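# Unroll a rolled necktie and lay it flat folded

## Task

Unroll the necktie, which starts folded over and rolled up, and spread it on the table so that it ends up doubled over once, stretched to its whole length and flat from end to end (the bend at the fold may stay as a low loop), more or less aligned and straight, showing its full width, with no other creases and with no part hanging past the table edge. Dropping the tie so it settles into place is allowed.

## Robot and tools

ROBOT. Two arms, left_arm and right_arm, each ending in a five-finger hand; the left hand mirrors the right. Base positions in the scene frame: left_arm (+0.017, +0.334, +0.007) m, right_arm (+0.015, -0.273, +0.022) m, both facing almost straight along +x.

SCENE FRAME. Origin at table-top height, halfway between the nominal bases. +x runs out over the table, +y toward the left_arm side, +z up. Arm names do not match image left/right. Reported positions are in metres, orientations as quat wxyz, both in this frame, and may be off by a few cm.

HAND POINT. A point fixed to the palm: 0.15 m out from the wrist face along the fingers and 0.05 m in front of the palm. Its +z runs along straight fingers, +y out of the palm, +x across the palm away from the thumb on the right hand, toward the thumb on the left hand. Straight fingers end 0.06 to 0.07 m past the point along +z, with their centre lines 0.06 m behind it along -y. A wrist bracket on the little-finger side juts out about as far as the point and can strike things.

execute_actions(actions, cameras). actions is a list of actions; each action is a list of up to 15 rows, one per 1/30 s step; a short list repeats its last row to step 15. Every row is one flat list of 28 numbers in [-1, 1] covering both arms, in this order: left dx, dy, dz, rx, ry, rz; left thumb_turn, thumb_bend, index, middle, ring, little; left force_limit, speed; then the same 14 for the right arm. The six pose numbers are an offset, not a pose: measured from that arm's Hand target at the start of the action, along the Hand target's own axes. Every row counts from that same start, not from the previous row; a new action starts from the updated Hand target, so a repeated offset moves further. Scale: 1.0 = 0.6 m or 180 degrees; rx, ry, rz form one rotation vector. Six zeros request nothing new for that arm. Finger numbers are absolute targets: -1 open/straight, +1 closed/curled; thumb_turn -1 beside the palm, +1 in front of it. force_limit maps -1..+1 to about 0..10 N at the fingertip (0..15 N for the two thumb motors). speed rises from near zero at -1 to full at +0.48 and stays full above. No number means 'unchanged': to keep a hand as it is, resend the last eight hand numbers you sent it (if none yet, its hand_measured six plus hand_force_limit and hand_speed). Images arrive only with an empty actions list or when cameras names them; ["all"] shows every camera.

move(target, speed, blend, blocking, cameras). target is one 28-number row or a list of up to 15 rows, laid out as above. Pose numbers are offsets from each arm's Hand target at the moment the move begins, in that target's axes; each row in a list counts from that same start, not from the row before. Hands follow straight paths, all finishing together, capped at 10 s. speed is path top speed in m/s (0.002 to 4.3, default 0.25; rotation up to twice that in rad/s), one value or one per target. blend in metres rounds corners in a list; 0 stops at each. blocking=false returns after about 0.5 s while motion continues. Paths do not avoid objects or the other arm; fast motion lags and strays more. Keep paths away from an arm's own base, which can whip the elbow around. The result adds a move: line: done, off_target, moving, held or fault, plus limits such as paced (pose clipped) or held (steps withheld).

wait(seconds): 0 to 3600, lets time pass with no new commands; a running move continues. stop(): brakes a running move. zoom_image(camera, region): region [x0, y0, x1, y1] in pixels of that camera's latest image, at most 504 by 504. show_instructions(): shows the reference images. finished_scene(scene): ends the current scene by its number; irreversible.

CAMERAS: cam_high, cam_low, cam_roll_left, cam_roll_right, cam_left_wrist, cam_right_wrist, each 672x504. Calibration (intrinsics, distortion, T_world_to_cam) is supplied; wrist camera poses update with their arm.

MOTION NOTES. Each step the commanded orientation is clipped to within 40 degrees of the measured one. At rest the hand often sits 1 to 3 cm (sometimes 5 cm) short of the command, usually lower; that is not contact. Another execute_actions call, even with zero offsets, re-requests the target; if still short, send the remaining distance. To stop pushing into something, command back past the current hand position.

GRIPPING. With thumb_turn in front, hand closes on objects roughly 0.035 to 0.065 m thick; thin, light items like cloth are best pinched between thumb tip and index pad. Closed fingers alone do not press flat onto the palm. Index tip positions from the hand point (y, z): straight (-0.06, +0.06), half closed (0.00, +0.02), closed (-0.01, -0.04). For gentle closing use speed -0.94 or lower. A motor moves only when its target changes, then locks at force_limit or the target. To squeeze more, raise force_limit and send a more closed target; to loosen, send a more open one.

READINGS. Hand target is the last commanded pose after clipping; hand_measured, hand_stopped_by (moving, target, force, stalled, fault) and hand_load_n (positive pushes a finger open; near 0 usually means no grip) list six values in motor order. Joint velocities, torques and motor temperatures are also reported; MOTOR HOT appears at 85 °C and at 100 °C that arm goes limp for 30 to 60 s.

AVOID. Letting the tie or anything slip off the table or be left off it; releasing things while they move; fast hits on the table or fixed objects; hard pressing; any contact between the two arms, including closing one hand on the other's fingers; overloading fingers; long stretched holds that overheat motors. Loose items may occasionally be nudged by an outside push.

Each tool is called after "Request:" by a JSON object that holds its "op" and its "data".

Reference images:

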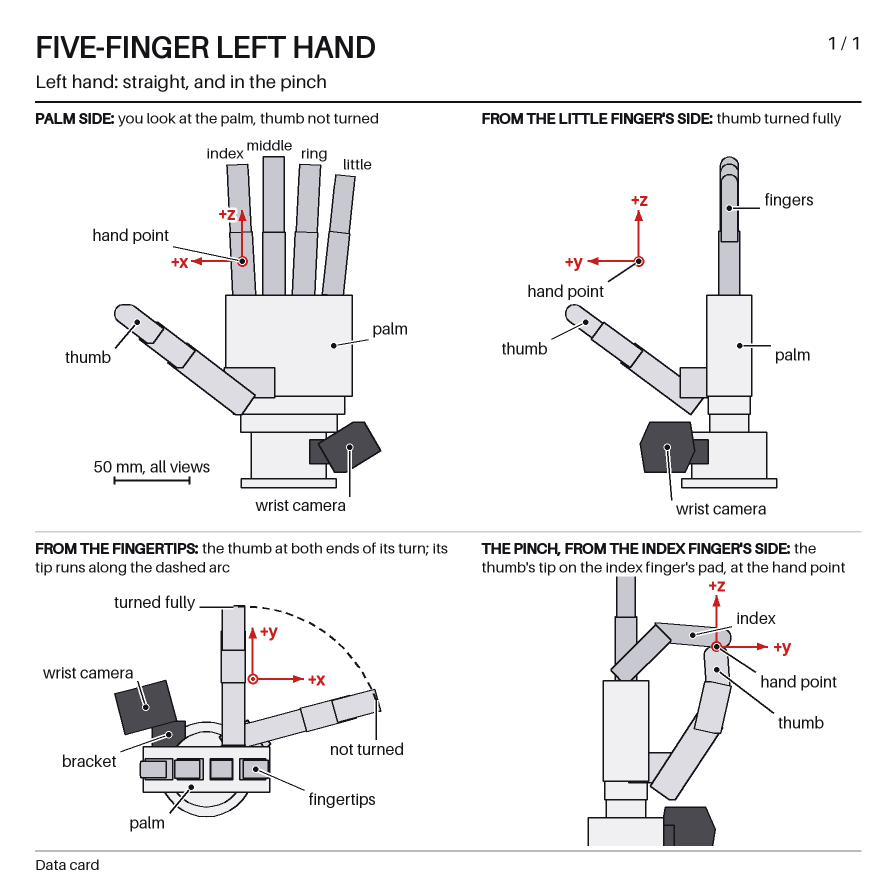

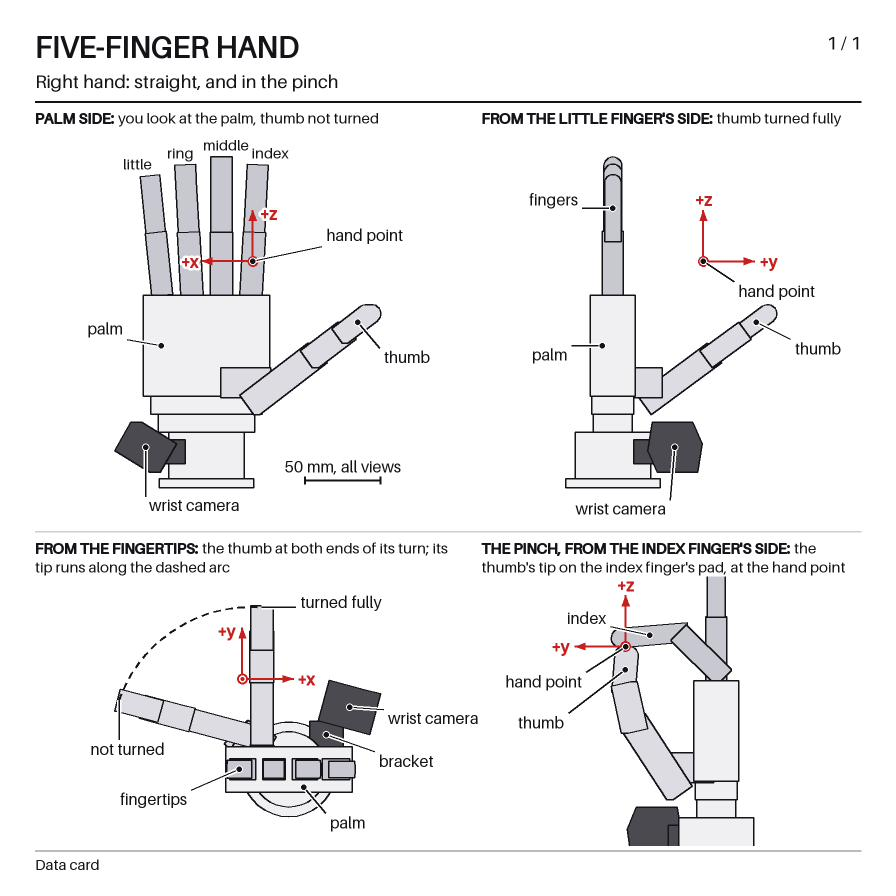

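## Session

Request:
{"op": "execute_actions", "data": {"actions": []}}

Request:
{"op": "zoom_image", "data": {"camera": "cam_high", "region": [200, 20, 400, 320]}}

Request:
{"op": "zoom_image", "data": {"camera": "cam_roll_right", "region": [240, 220, 480, 300]}}

Scene clock: 0.00 s.
left_arm: end_effector_position=(+0.9636, +0.2337, +0.1884) hand_measured=(-1.000, -1.000, -1.000, -1.000, -1.000, -1.000) hand_load_n=(+0.0, +0.0, +0.0, -0.5, +0.0, +0.0) hand_stopped_by=(target, target, target, target, target, target) hand_force_limit=0.00 hand_speed=-0.80 end_effector_quat_wxyz=(-0.297, +0.680, -0.397, +0.540) | right_arm: end_effector_position=(+0.8590, -0.1475, +0.1508) hand_measured=(-1.000, -1.000, -1.000, -1.000, -1.000, -1.000) hand_load_n=(+0.0, +0.0, +0.0, +0.0, +0.0, +0.0) hand_stopped_by=(target, target, target, target, target, target) hand_force_limit=0.00 hand_speed=-0.80 end_effector_quat_wxyz=(-0.537, +0.682, -0.210, +0.449)
Joint positions: left_arm=[-0.053 2.301 2.072 -0.014 -0.022 -0.545] | right_arm=[0.043 2.162 1.594 0.544 -0.551 -0.41]
Joint velocities: within noise
Joint torques (N m): no reading
Motor temperatures (°C): left_arm=[27 35 27 23 25 24] | right_arm=[24 32 22 24 23 23]
Heat: left arm: hottest shoulder 35 °C; right arm: hottest shoulder 32 °C.
Hand target: left_arm +0.9686, +0.2335, +0.1880; -0.299, +0.678, -0.396, +0.543 | right_arm +0.8648, -0.1474, +0.1594; -0.539, +0.678, -0.205, +0.456
camera_calibration:
cam_left_wrist: T_world_to_cam=[[0.2546, 0.23219, 0.93876, -0.47136], [-0.47329, -0.81662, 0.33034, 0.58378], [0.84331, -0.52841, -0.09802, -0.55629]] pos_world=[0.86543, 0.29222, 0.19512]
cam_right_wrist: T_world_to_cam=[[0.35851, -0.5059, -0.78456, -0.26094], [-0.81165, 0.24627, -0.52969, 0.80667], [0.46119, 0.82669, -0.32232, -0.10827]] pos_world=[0.79822, -0.24117, 0.18766]

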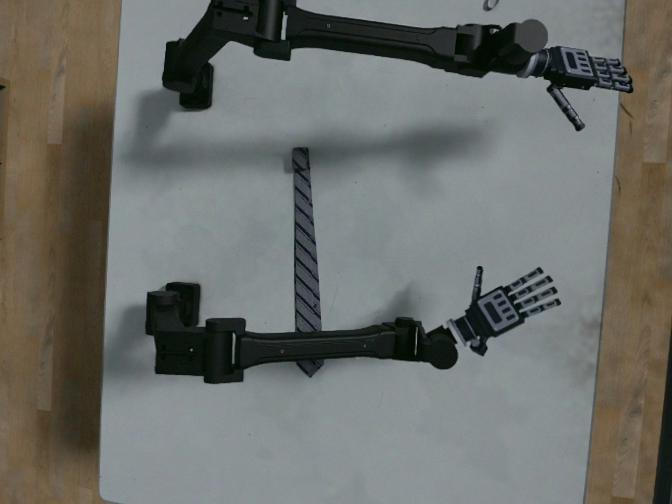

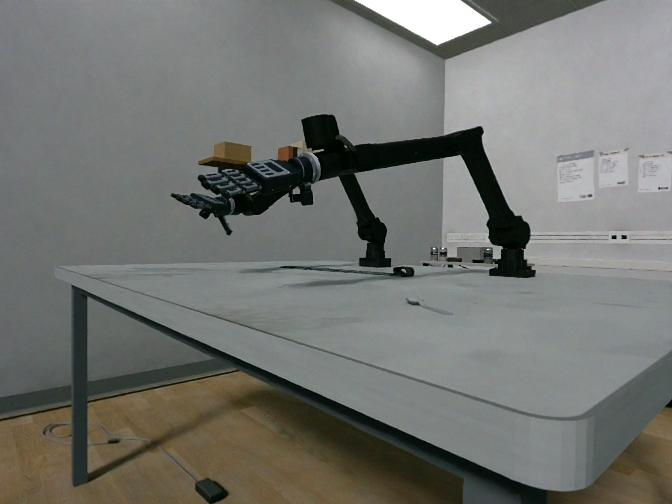

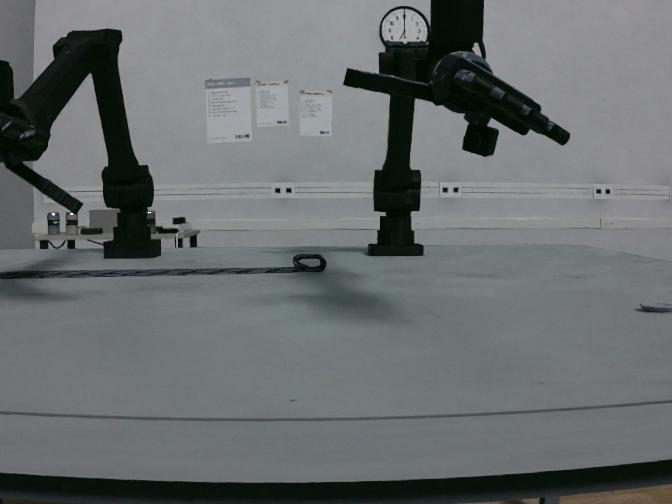

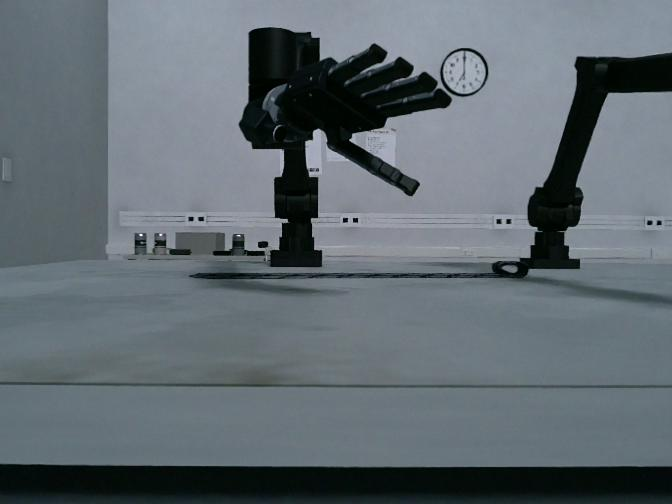

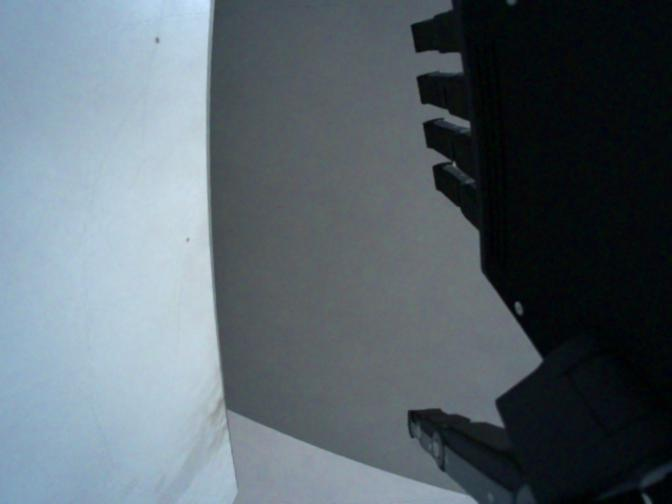

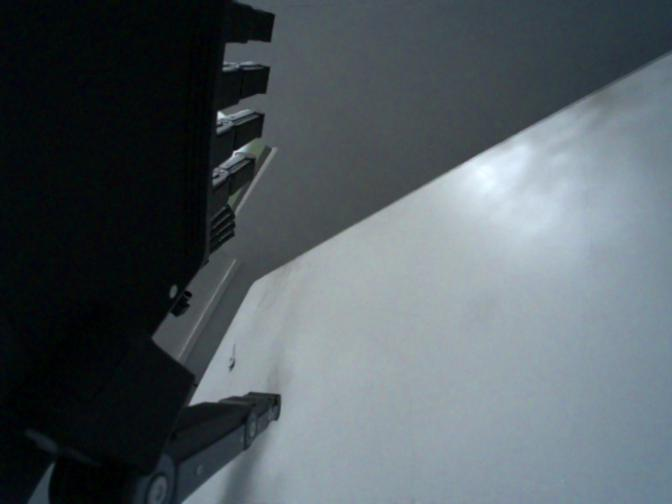

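Scaled by 1.680 from the camera's image (finer frame: 960x720).

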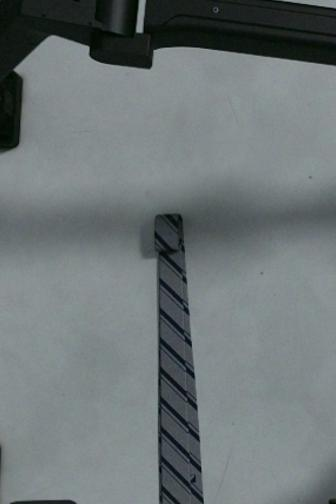

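Scaled by 2.100 from the camera's image (finer frame: 960x720).

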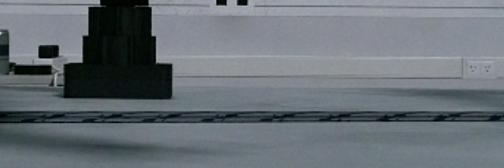

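Request:
{"op": "move", "data": {"target": [0.1725,0.124,-0.88,-0.438,0.241,0.547,-1,-1,-1,-1,-1,-1,0,-0.8,0,0,0,0,0,0,-1,-1,-1,-1,-1,-1,0,-0.8], "speed": 0.4}}

Scene clock: 21.50 s.
left_arm: end_effector_position=(+0.4522, +0.1168, +0.3077) hand_measured=(-1.000, -1.000, -1.000, -1.000, -1.000, -1.000) hand_load_n=(+0.0, +0.0, +0.0, +0.0, +0.0, +0.0) hand_stopped_by=(target, target, target, target, target, target) hand_force_limit=0.00 hand_speed=-0.80 end_effector_quat_wxyz=(+0.045, -0.005, +0.999, -0.025) | right_arm: end_effector_position=(+0.8590, -0.1475, +0.1508) hand_measured=(-1.000, -1.000, -1.000, -1.000, -1.000, -1.000) hand_load_n=(+0.0, +0.0, +0.0, +0.0, +0.0, +0.0) hand_stopped_by=(target, target, target, target, target, target) hand_force_limit=0.00 hand_speed=-0.80 end_effector_quat_wxyz=(-0.537, +0.682, -0.210, +0.449)
Joint positions: left_arm=[-0.541 1.707 1.909 -1.67 -0.004 1.025] | right_arm=[0.043 2.162 1.594 0.544 -0.551 -0.41]
Joint torques (N m): left_arm=[0.21 -15.03 6.58 -0.21 -0.11 0.21] | right_arm=[1.14 -19.14 8.84 2.41 0.03 -0.07]
Heat: left arm: hottest shoulder 38 °C; right arm: hottest shoulder 33 °C.
Hand target: left_arm +0.4493, +0.1200, +0.3000; +0.000, +0.000, +1.000, +0.000 | right_arm +0.8648, -0.1474, +0.1594; -0.539, +0.678, -0.205, +0.456
Off the commanded pose: left_arm 0.009 m, 6 deg | right_arm 0.010 m, 1 deg.
joint sent to its limit (left arm) — joint 4 (wrist pitch), lower limit. The joint targets are off in orientation, not in position.
move: off_target (left_arm)

Request:
{"op": "move", "data": {"target": [0.232,-0.008,0.167,0,0,0,-1,-1,-1,-1,-1,-1,0,-0.8,0,0,0,0,0,0,-1,-1,-1,-1,-1,-1,0,-0.8], "cameras": ["cam_high","cam_roll_left"]}}

Scene clock: 24.93 s.
left_arm: end_effector_position=(+0.3143, +0.1164, +0.2008) hand_measured=(-1.000, -1.000, -1.000, -1.000, -1.000, -1.000) hand_load_n=(+0.0, +0.0, +0.0, +0.0, +0.0, +0.0) hand_stopped_by=(target, target, target, target, target, target) hand_force_limit=0.00 hand_speed=-0.80 end_effector_quat_wxyz=(-0.003, +0.003, +1.000, +0.002) | right_arm: end_effector_position=(+0.8590, -0.1475, +0.1508) hand_measured=(-1.000, -1.000, -1.000, -1.000, -1.000, -1.000) hand_load_n=(+0.0, +0.0, +0.0, +0.0, +0.0, +0.0) hand_stopped_by=(target, target, target, target, target, target) hand_force_limit=0.00 hand_speed=-0.80 end_effector_quat_wxyz=(-0.537, +0.682, -0.210, +0.449)
Joint positions: left_arm=[-0.706 1.475 1.337 -1.441 0 0.875] | right_arm=[0.043 2.162 1.594 0.544 -0.551 -0.41]
Joint torques (N m): left_arm=[-0.44 -12.45 6.72 0.39 -0.05 -0.06] | right_arm=[1.14 -19.14 8.84 2.4 0.03 -0.08]
Heat: left arm: hottest shoulder 38 °C; right arm: hottest shoulder 33 °C.
Hand target: left_arm +0.3101, +0.1152, +0.1996; +0.000, +0.000, +1.000, +0.000 | right_arm +0.8648, -0.1474, +0.1594; -0.539, +0.678, -0.205, +0.456
Off the commanded pose: left_arm 0.004 m, 1 deg | right_arm 0.010 m, 1 deg.
move: done

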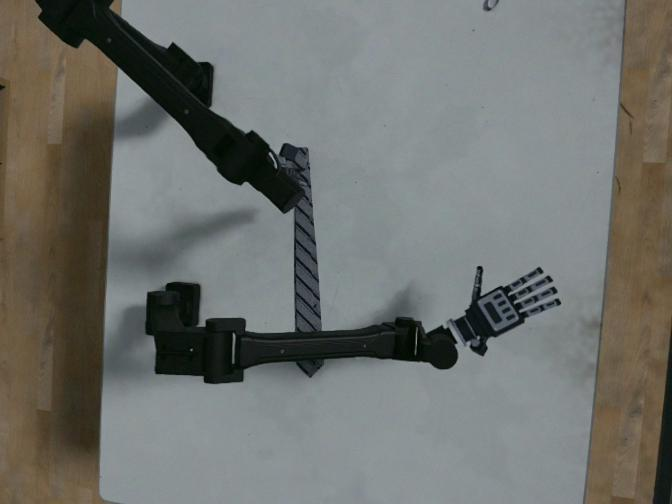

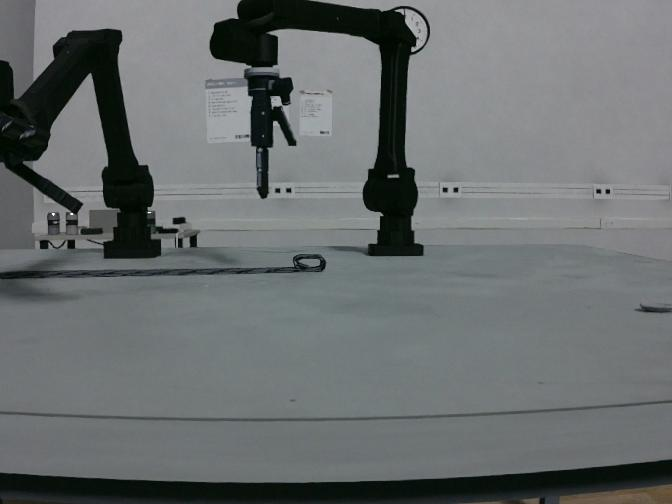

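Request:
{"op": "move", "data": {"target": [[0,0,0.19,0,0,0,-1,-1,-1,-1,-1,-1,0,-0.8,0,0,0,0,0,0,-1,-1,-1,-1,-1,-1,0,-0.8],[0.02,0.44,0.19,0,0,0,-1,-1,-1,-1,-1,-1,0,-0.8,0,0,0,0,0,0,-1,-1,-1,-1,-1,-1,0,-0.8],[0.02,0.44,0.08,0,0,0,-1,-1,-1,-1,-1,-1,0,-0.8,0,0,0,0,0,0,-1,-1,-1,-1,-1,-1,0,-0.8]], "speed": [0.2,0.12,0.15], "cameras": ["cam_high","cam_roll_left","cam_roll_right"]}}

Request:
{"op": "zoom_image", "data": {"camera": "cam_roll_left", "region": [260, 220, 420, 300]}}

Request:
{"op": "zoom_image", "data": {"camera": "cam_high", "region": [230, 80, 380, 200]}}

Scene clock: 36.07 s.
left_arm: end_effector_position=(+0.2842, +0.3767, +0.1360) hand_measured=(-1.000, -1.000, -1.000, -1.000, -1.000, -1.000) hand_load_n=(+0.0, +0.0, +0.0, +0.0, +0.0, +0.0) hand_stopped_by=(target, target, target, target, target, target) hand_force_limit=0.00 hand_speed=-0.80 end_effector_quat_wxyz=(-0.018, -0.001, +1.000, +0.001) | right_arm: end_effector_position=(+0.8590, -0.1475, +0.1508) hand_measured=(-1.000, -1.000, -1.000, -1.000, -1.000, -1.000) hand_load_n=(-0.5, +0.0, +0.0, +0.0, +0.0, +0.0) hand_stopped_by=(target, target, target, target, target, target) hand_force_limit=0.00 hand_speed=-0.80 end_effector_quat_wxyz=(-0.537, +0.682, -0.210, +0.449)
Joint positions: left_arm=[-0.061 1.187 0.891 -1.312 0 1.513] | right_arm=[0.043 2.162 1.594 0.544 -0.551 -0.41]
Joint torques (N m): left_arm=[0.97 -6.89 10.55 -0.54 -0.08 0.21] | right_arm=[1.14 -19.08 8.84 2.4 0.03 -0.08]
Heat: left arm: hottest shoulder 37 °C; right arm: hottest shoulder 34 °C.
Hand target: left_arm +0.2985, +0.3792, +0.1517; +0.000, +0.000, +1.000, +0.000 | right_arm +0.8648, -0.1474, +0.1594; -0.539, +0.678, -0.205, +0.456
Off the commanded pose: left_arm 0.021 m, 2 deg | right_arm 0.010 m, 1 deg.
move: off_target (left_arm)

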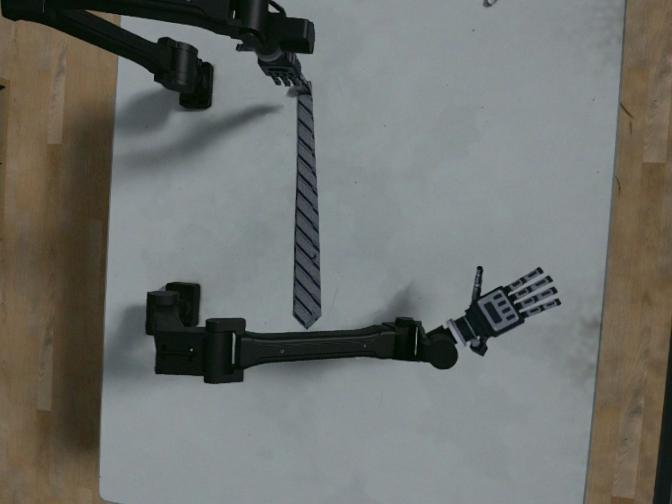

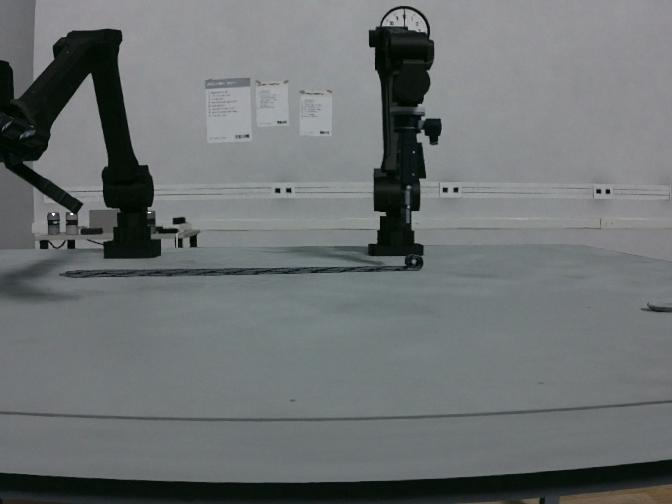

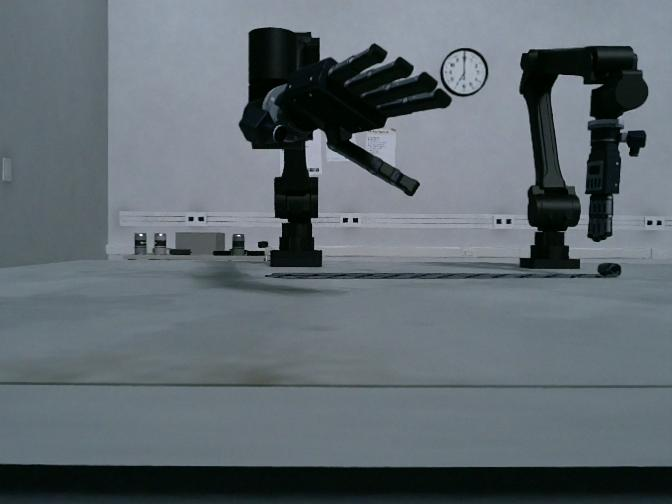

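Scaled by 3.150 from the camera's image (finer frame: 960x720).

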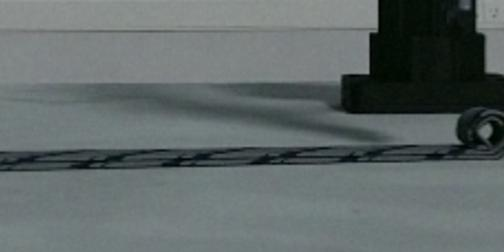

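Scaled by 3.360 from the camera's image (finer frame: 960x720).

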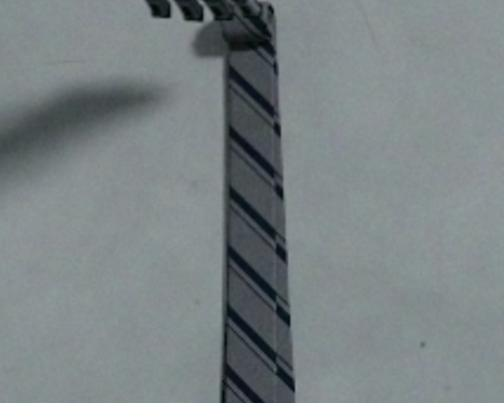

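Request:
{"op": "zoom_image", "data": {"camera": "cam_roll_left", "region": [380, 245, 440, 280]}}

Request:
{"op": "zoom_image", "data": {"camera": "cam_roll_right", "region": [560, 240, 660, 290]}}

Request:
{"op": "zoom_image", "data": {"camera": "cam_high", "region": [250, 50, 350, 130]}}

Scaled by 8.400 from the camera's image (finer frame: 960x720).

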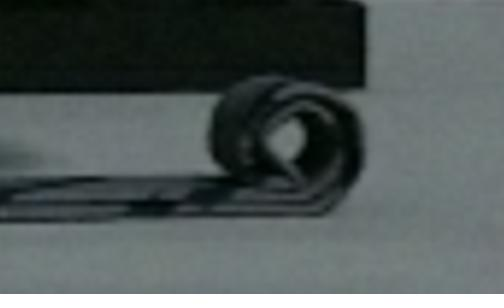

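Scaled by 5.040 from the camera's image (finer frame: 960x720).

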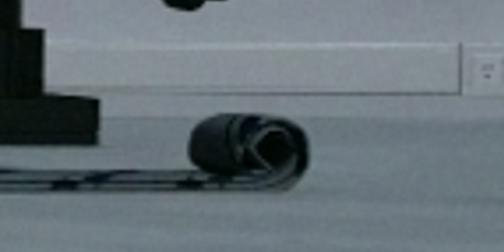

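Scaled by 5.040 from the camera's image (finer frame: 960x720).

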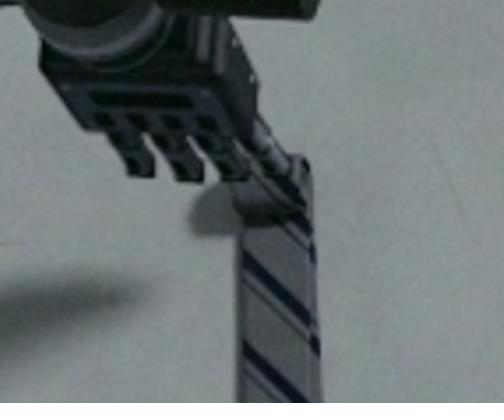

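Request:
{"op": "move", "data": {"target": [-0.03,-0.11,-0.08,0,0,0,-1,-1,-1,-1,-1,-1,0,-0.8,-0.556,-0.313,-0.651,-0.3855,-0.326,-0.1466,-1,-1,-1,-1,-1,-1,0,-0.8], "cameras": ["cam_high","cam_roll_left","cam_roll_right"]}}

Scene clock: 56.77 s.
left_arm: end_effector_position=(+0.3015, +0.3219, +0.1875) hand_measured=(-1.000, -1.000, -1.000, -1.000, -1.000, -1.000) hand_load_n=(+0.0, +0.0, +0.0, +0.0, +0.0, +0.0) hand_stopped_by=(target, target, target, target, target, target) hand_force_limit=0.00 hand_speed=-0.80 end_effector_quat_wxyz=(-0.009, -0.001, +1.000, +0.002) | right_arm: end_effector_position=(+0.3245, -0.0429, +0.1935) hand_measured=(-1.000, -1.000, -1.000, -1.000, -1.000, -1.000) hand_load_n=(+0.0, -0.5, +0.0, +0.0, +0.0, +0.0) hand_stopped_by=(target, target, target, target, target, target) hand_force_limit=0.00 hand_speed=-0.80 end_effector_quat_wxyz=(+0.002, +1.000, +0.007, -0.005)
Joint positions: left_arm=[-0.228 1.21 1.049 -1.43 0 1.346] | right_arm=[0.726 1.532 1.34 -1.39 -0.004 -0.878]
Joint torques (N m): left_arm=[-0.97 -5.48 11.52 -0.53 -0.03 -0.04] | right_arm=[0.73 -10.34 9.03 -0.13 0.19 0.02]
Motor temperatures (°C): left_arm=[26 36 33 23 24 24] | right_arm=[24 35 25 24 22 22]
Heat: left arm: hottest shoulder 36 °C; right arm: hottest shoulder 35 °C.
Hand target: left_arm +0.3164, +0.3133, +0.1996; +0.000, +0.000, +1.000, +0.000 | right_arm +0.3301, -0.0403, +0.2004; +0.000, +1.000, +0.000, +0.000
Off the commanded pose: left_arm 0.021 m, 1 deg | right_arm 0.009 m, 1 deg.
move: off_target (left_arm)

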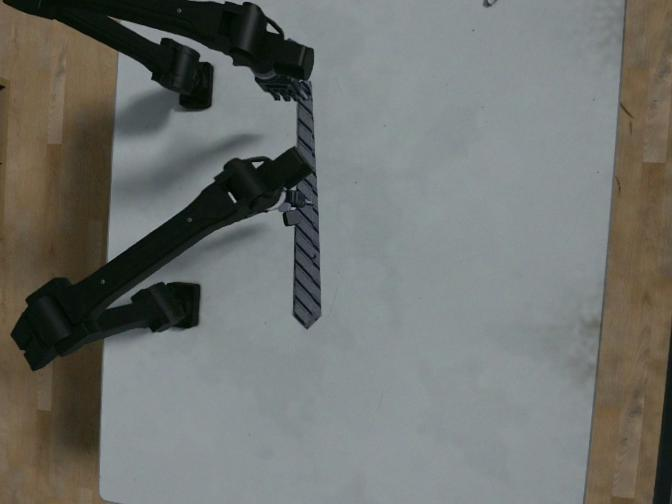

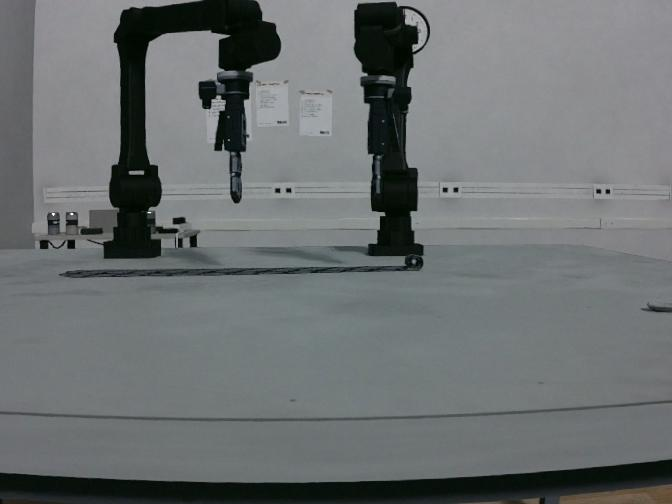

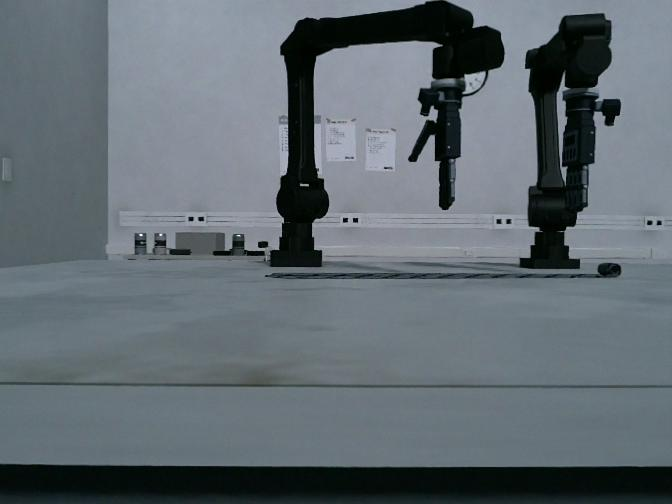

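Request:
{"op": "move", "data": {"target": [[-0.05,0,0,0,0,0,-1,-1,-1,-1,-1,-1,0,-0.8,0.01,0,0.15,0,0,0,-1,-1,-1,-1,-1,-1,0,-0.8],[-0.05,0,0.186,0,0,0,-1,-1,-1,-1,-1,-1,0,-0.8,0.01,0,0.22,0,0,0,-1,-1,-1,-1,-1,-1,0,-0.8]], "speed": [0.2,0.08], "cameras": ["cam_high","cam_roll_left","cam_roll_right"]}}

Request:
{"op": "zoom_image", "data": {"camera": "cam_roll_left", "region": [200, 200, 440, 290]}}

Request:
{"op": "zoom_image", "data": {"camera": "cam_high", "region": [230, 50, 380, 250]}}

Scene clock: 66.60 s.
left_arm: end_effector_position=(+0.3497, +0.3109, +0.0994) hand_measured=(-1.000, -1.000, -1.000, -1.000, -1.000, -1.000) hand_load_n=(+0.0, +0.0, +0.0, +0.0, +0.0, +0.0) hand_stopped_by=(target, target, target, target, target, target) hand_force_limit=0.00 hand_speed=-0.80 end_effector_quat_wxyz=(+0.012, -0.001, +1.000, -0.003) | right_arm: end_effector_position=(+0.3332, -0.0381, +0.0754) hand_measured=(-1.000, -1.000, -1.000, -1.000, -1.000, -1.000) hand_load_n=(-0.5, +0.0, +0.0, +0.0, +0.0, +0.0) hand_stopped_by=(target, target, target, target, target, target) hand_force_limit=0.00 hand_speed=-0.80 end_effector_quat_wxyz=(-0.003, +1.000, +0.005, +0.001)
Joint positions: left_arm=[-0.228 1.379 0.966 -1.132 0 1.346] | right_arm=[0.721 1.649 1.155 -1.071 -0.003 -0.878]
Joint torques (N m): left_arm=[0.5 -7.88 6.16 0.47 -0.05 0.15] | right_arm=[0.5 -10.29 6.04 0.88 0.19 -0.05]
Heat: left arm: hottest shoulder 36 °C; right arm: hottest shoulder 34 °C.
Hand target: left_arm +0.3464, +0.3132, +0.0881; +0.000, +0.000, +1.000, +0.000 | right_arm +0.3360, -0.0403, +0.0683; +0.000, +1.000, +0.000, +0.000
Off the commanded pose: left_arm 0.012 m, 1 deg | right_arm 0.008 m, 1 deg.
move: off_target (left_arm)

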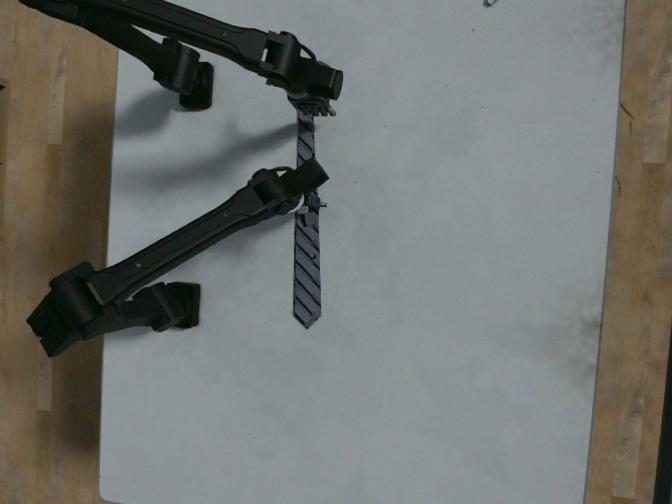

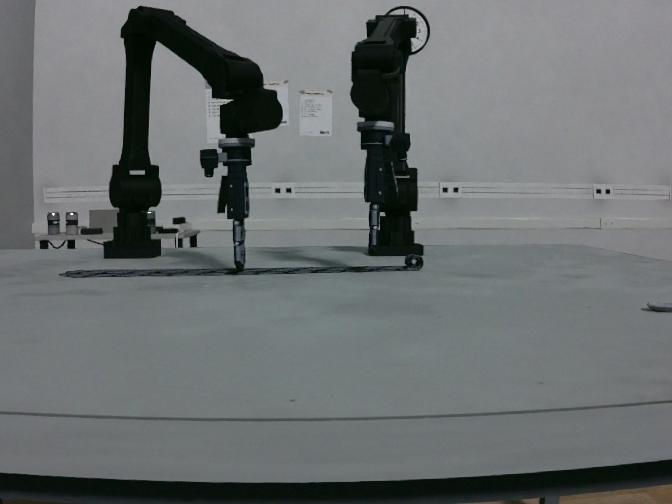

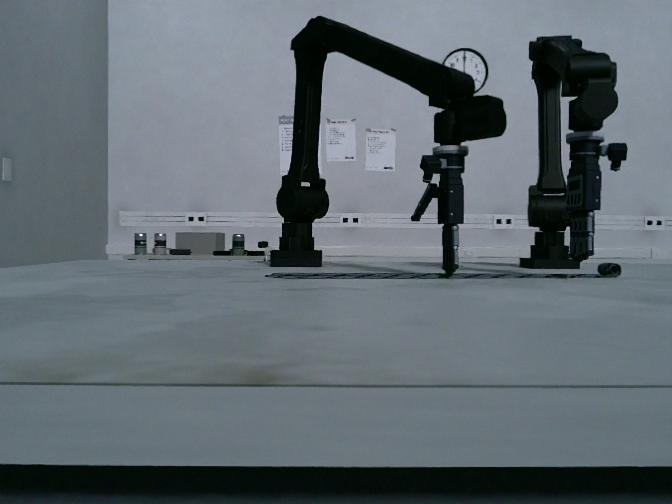

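Scaled by 2.100 from the camera's image (finer frame: 960x720).

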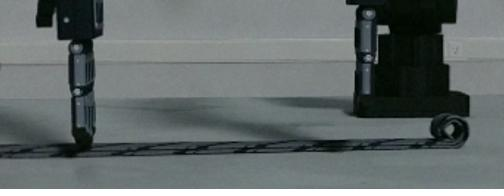

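Scaled by 2.520 from the camera's image (finer frame: 960x720).

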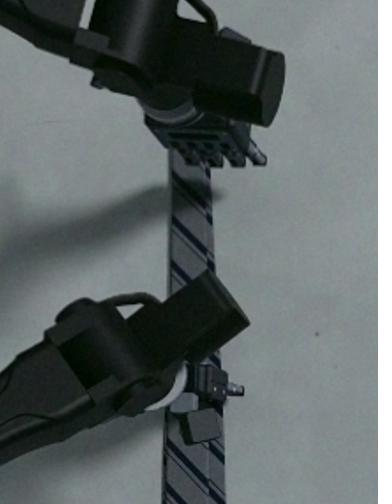

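Request:
{"op": "move", "data": {"target": [[0.015,0.02,0.012,0,0,0,-1,-1,-1,-1,-1,-1,0,-0.8,0,0,0.006,0,0,0,-1,-1,-1,-1,-1,-1,0,-0.8],[0.03,0.36,0.012,0,0,0,-1,-1,-1,-1,-1,-1,0,-0.8,0,0,0.006,0,0,0,-1,-1,-1,-1,-1,-1,0,-0.8]], "speed": [0.08,0.06], "cameras": ["cam_high","cam_roll_left","cam_roll_right"]}}

Request:
{"op": "zoom_image", "data": {"camera": "cam_roll_left", "region": [360, 200, 600, 290]}}

Request:
{"op": "zoom_image", "data": {"camera": "cam_high", "region": [230, 0, 380, 200]}}

Scene clock: 74.77 s.
left_arm: end_effector_position=(+0.3149, +0.5190, +0.0780) hand_measured=(-1.000, -1.000, -1.000, -1.000, -1.000, -1.000) hand_load_n=(+0.0, -0.5, +0.0, +0.0, +0.0, +0.0) hand_stopped_by=(target, target, target, target, target, target) hand_force_limit=0.00 hand_speed=-0.80 end_effector_quat_wxyz=(-0.009, +0.000, +1.000, -0.003) | right_arm: end_effector_position=(+0.3340, -0.0374, +0.0747) hand_measured=(-1.000, -1.000, -1.000, -1.000, -1.000, -1.000) hand_load_n=(+0.0, +0.0, +0.0, -0.5, +0.0, -0.5) hand_stopped_by=(target, target, target, target, target, target) hand_force_limit=0.00 hand_speed=-0.80 end_effector_quat_wxyz=(-0.005, +1.000, +0.005, +0.003)
Joint positions: left_arm=[0.361 1.382 0.903 -1.11 0 1.936] | right_arm=[0.721 1.649 1.154 -1.066 -0.003 -0.878]
Joint torques (N m): left_arm=[1.14 -7.24 9.32 0.39 -0.06 0.2] | right_arm=[0.56 -10.05 5.81 1.05 0.18 -0.05]
Heat: left arm: hottest shoulder 35 °C; right arm: hottest shoulder 34 °C.
Hand target: left_arm +0.3287, +0.5291, +0.0809; +0.000, +0.000, +1.000, +0.000 | right_arm +0.3360, -0.0403, +0.0647; +0.000, +1.000, +0.000, +0.000
Off the commanded pose: left_arm 0.017 m, 1 deg | right_arm 0.011 m, 1 deg.
move: off_target (left_arm, right_arm)

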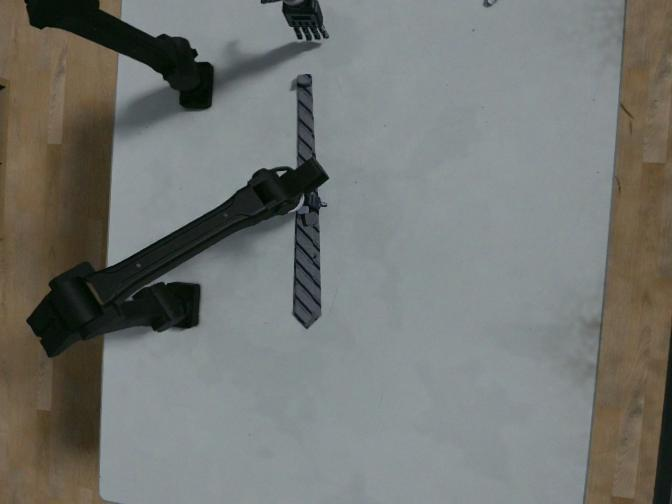

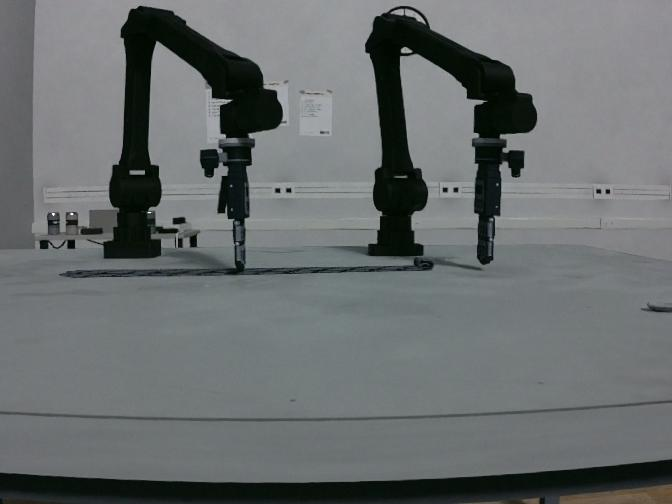

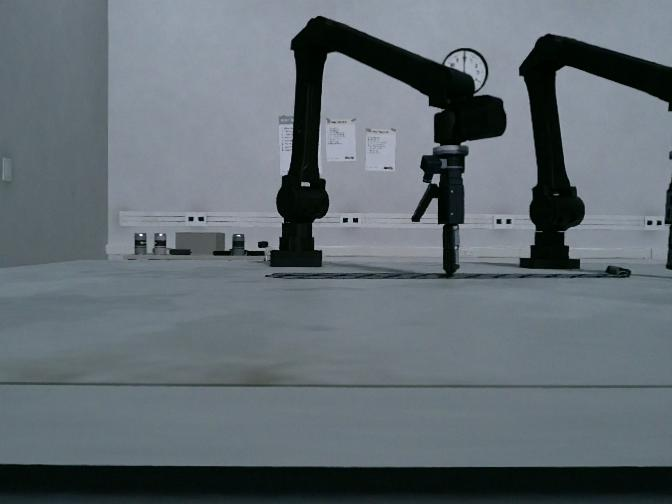

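Scaled by 2.100 from the camera's image (finer frame: 960x720).

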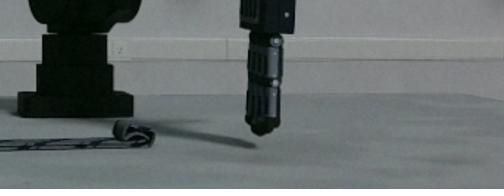

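Scaled by 2.520 from the camera's image (finer frame: 960x720).

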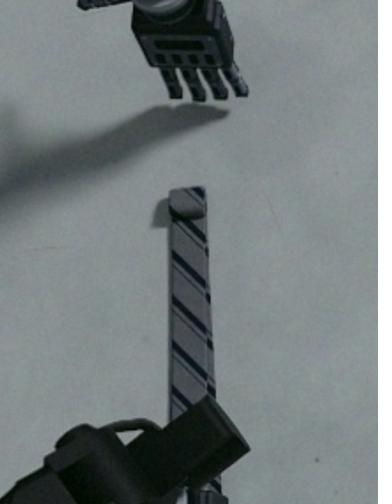

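Request:
{"op": "zoom_image", "data": {"camera": "cam_roll_left", "region": [395, 245, 455, 280]}}

Request:
{"op": "zoom_image", "data": {"camera": "cam_high", "region": [280, 60, 330, 120]}}

Request:
{"op": "zoom_image", "data": {"camera": "cam_roll_right", "region": [590, 250, 650, 285]}}

Request:
{"op": "wait", "data": {"seconds": 0, "cameras": ["cam_left_wrist"]}}

Scaled by 8.400 from the camera's image (finer frame: 960x720).

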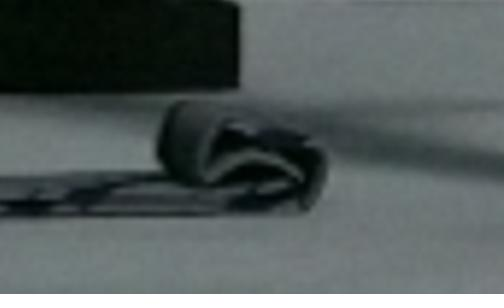

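Scaled by 8.400 from the camera's image (finer frame: 960x720).

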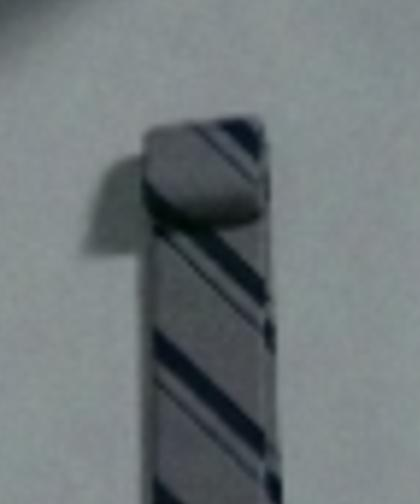

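Scaled by 8.400 from the camera's image (finer frame: 960x720).

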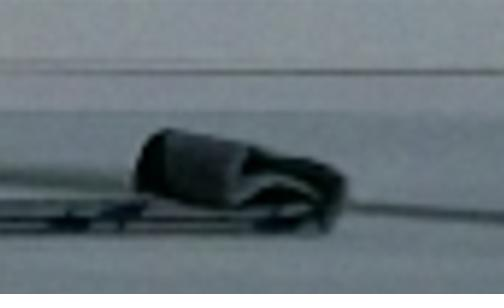

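Scene clock: 78.17 s.
left_arm: end_effector_position=(+0.3149, +0.5190, +0.0780) hand_measured=(-1.000, -1.000, -1.000, -1.000, -1.000, -1.000) hand_load_n=(+0.0, -0.5, +0.0, +0.0, +0.0, +0.0) hand_stopped_by=(target, target, target, target, target, target) hand_force_limit=0.00 hand_speed=-0.80 end_effector_quat_wxyz=(-0.009, +0.000, +1.000, -0.003) | right_arm: end_effector_position=(+0.3340, -0.0374, +0.0747) hand_measured=(-1.000, -1.000, -1.000, -1.000, -1.000, -1.000) hand_load_n=(+0.0, +0.0, +0.0, -0.5, +0.0, +0.0) hand_stopped_by=(target, target, target, target, target, target) hand_force_limit=0.00 hand_speed=-0.80 end_effector_quat_wxyz=(-0.005, +1.000, +0.005, +0.003)
Joint positions: left_arm=[0.361 1.382 0.903 -1.11 0 1.937] | right_arm=[0.721 1.649 1.154 -1.066 -0.003 -0.878]
Joint torques (N m): left_arm=[1.14 -7.24 9.32 0.38 -0.07 0.21] | right_arm=[0.44 -10.11 5.78 1.05 0.18 -0.06]
Heat: left arm: hottest shoulder 35 °C; right arm: hottest shoulder 34 °C.
Hand target: left_arm +0.3287, +0.5291, +0.0809; +0.000, +0.001, +1.000, +0.000 | right_arm +0.3360, -0.0403, +0.0647; +0.000, +1.000, +0.000, +0.000
Off the commanded pose: left_arm 0.017 m, 1 deg | right_arm 0.011 m, 1 deg.
cam_left_wrist: T_world_to_cam=[[-0.29479, -0.95555, -0.00437, 0.59425], [-0.81082, 0.24771, 0.5303, 0.08443], [-0.50564, 0.15987, -0.8478, 0.25678]] pos_world=[0.37348, 0.50587, 0.17552]

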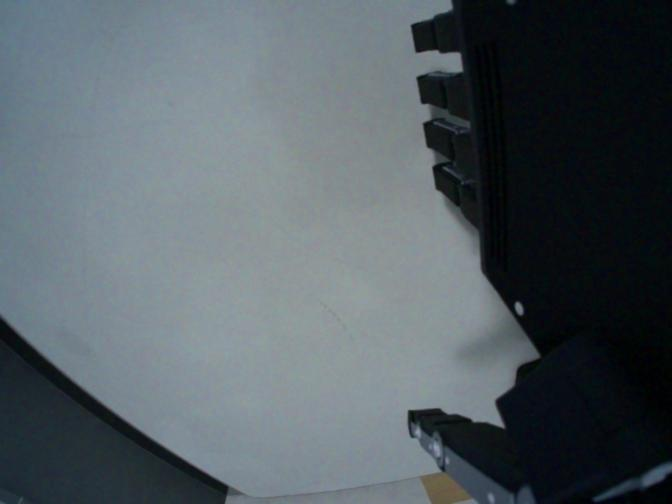

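Request:
{"op": "move", "data": {"target": [[0,0,-0.1,0,0,0,-1,-1,-1,-1,-1,-1,0,-0.8,0,0,0,0,0,0,-1,-1,-1,-1,-1,-1,0,-0.8],[-0.015,-0.357,-0.1,0,0,0,-1,-1,-1,-1,-1,-1,0,-0.8,0,0,0,0,0,0,-1,-1,-1,-1,-1,-1,0,-0.8],[-0.015,-0.357,0.022,0,0,0,-1,-1,-1,-1,-1,-1,0,-0.8,0,0,0,0,0,0,-1,-1,-1,-1,-1,-1,0,-0.8],[-0.01,-0.01,0.008,0,0,0,-1,-1,-1,-1,-1,-1,0,-0.8,0,0,0,0,0,0,-1,-1,-1,-1,-1,-1,0,-0.8]], "speed": [0.2,0.25,0.1,0.05], "cameras": ["cam_high","cam_roll_left","cam_roll_right"]}}

Request:
{"op": "zoom_image", "data": {"camera": "cam_roll_left", "region": [370, 200, 550, 290]}}

Request:
{"op": "zoom_image", "data": {"camera": "cam_high", "region": [260, 0, 380, 150]}}

Scene clock: 95.10 s.
left_arm: end_effector_position=(+0.3208, +0.5088, +0.0697) hand_measured=(-1.000, -1.000, -1.000, -1.000, -1.000, -1.000) hand_load_n=(+0.0, +0.0, +0.5, +0.0, +0.0, +0.0) hand_stopped_by=(target, target, target, target, target, target) hand_force_limit=0.00 hand_speed=-0.80 end_effector_quat_wxyz=(-0.004, +0.000, +1.000, -0.006) | right_arm: end_effector_position=(+0.3360, -0.0358, +0.0742) hand_measured=(-1.000, -1.000, -1.000, -1.000, -1.000, -1.000) hand_load_n=(+0.0, +0.0, +0.0, +0.0, +0.0, +0.0) hand_stopped_by=(target, target, target, target, target, target) hand_force_limit=0.00 hand_speed=-0.80 end_effector_quat_wxyz=(-0.008, +1.000, +0.005, +0.007)
Joint positions: left_arm=[0.332 1.393 0.891 -1.08 0.009 1.908] | right_arm=[0.721 1.649 1.154 -1.056 -0.003 -0.878]
Joint torques (N m): left_arm=[1.73 -6.95 10.14 -0.32 -0.41 0.26] | right_arm=[0.38 -10.05 5.82 0.65 0.18 -0.06]
Heat: left arm: hottest shoulder 35 °C; right arm: hottest shoulder 34 °C.
Hand target: left_arm +0.3346, +0.5232, +0.0760; +0.000, +0.000, +1.000, +0.000 | right_arm +0.3360, -0.0403, +0.0647; +0.000, +1.000, +0.000, +0.000
Off the commanded pose: left_arm 0.021 m, 1 deg | right_arm 0.010 m, 1 deg.
move: off_target (left_arm)

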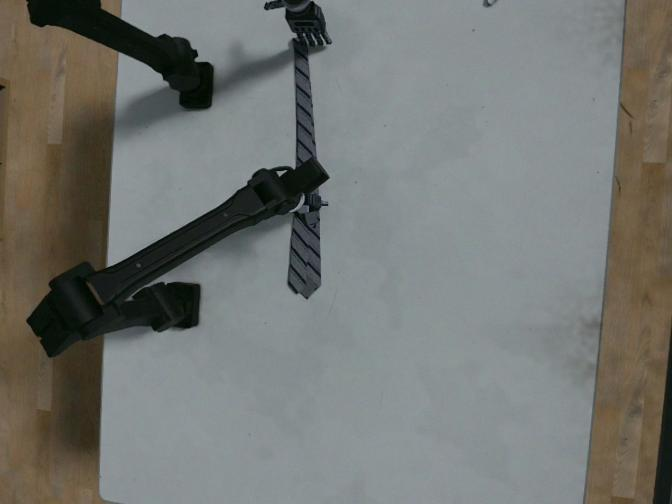

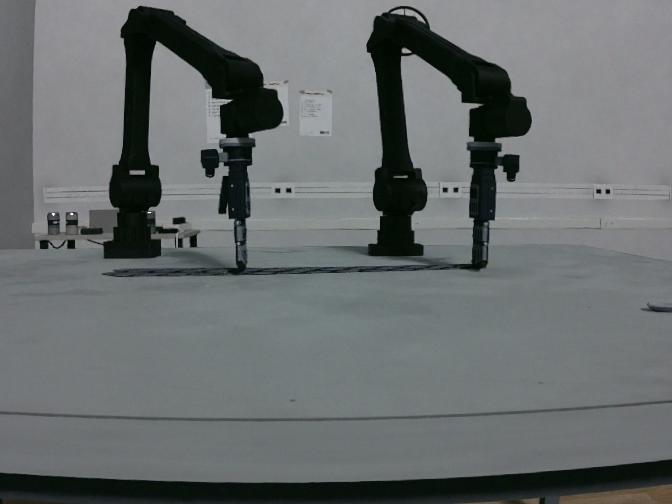

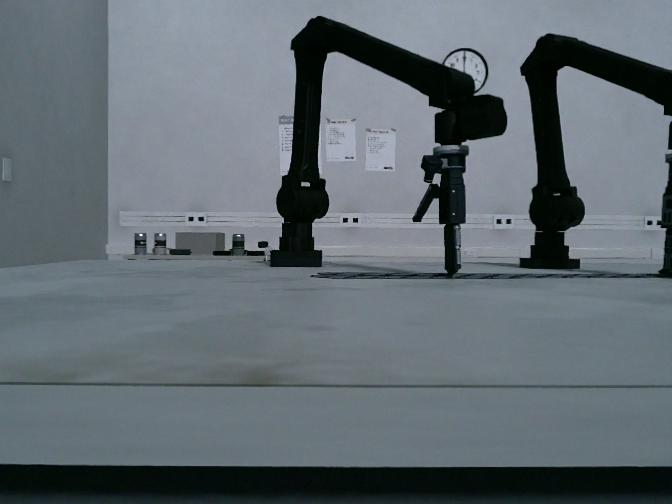

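Scaled by 2.800 from the camera's image (finer frame: 960x720).

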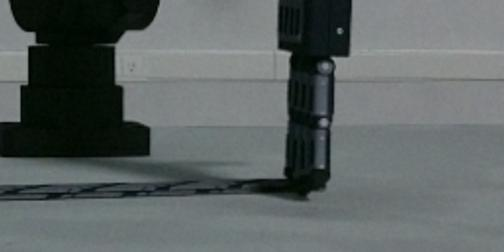

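Scaled by 3.360 from the camera's image (finer frame: 960x720).

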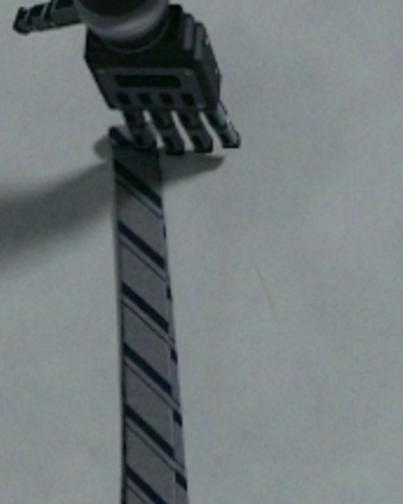

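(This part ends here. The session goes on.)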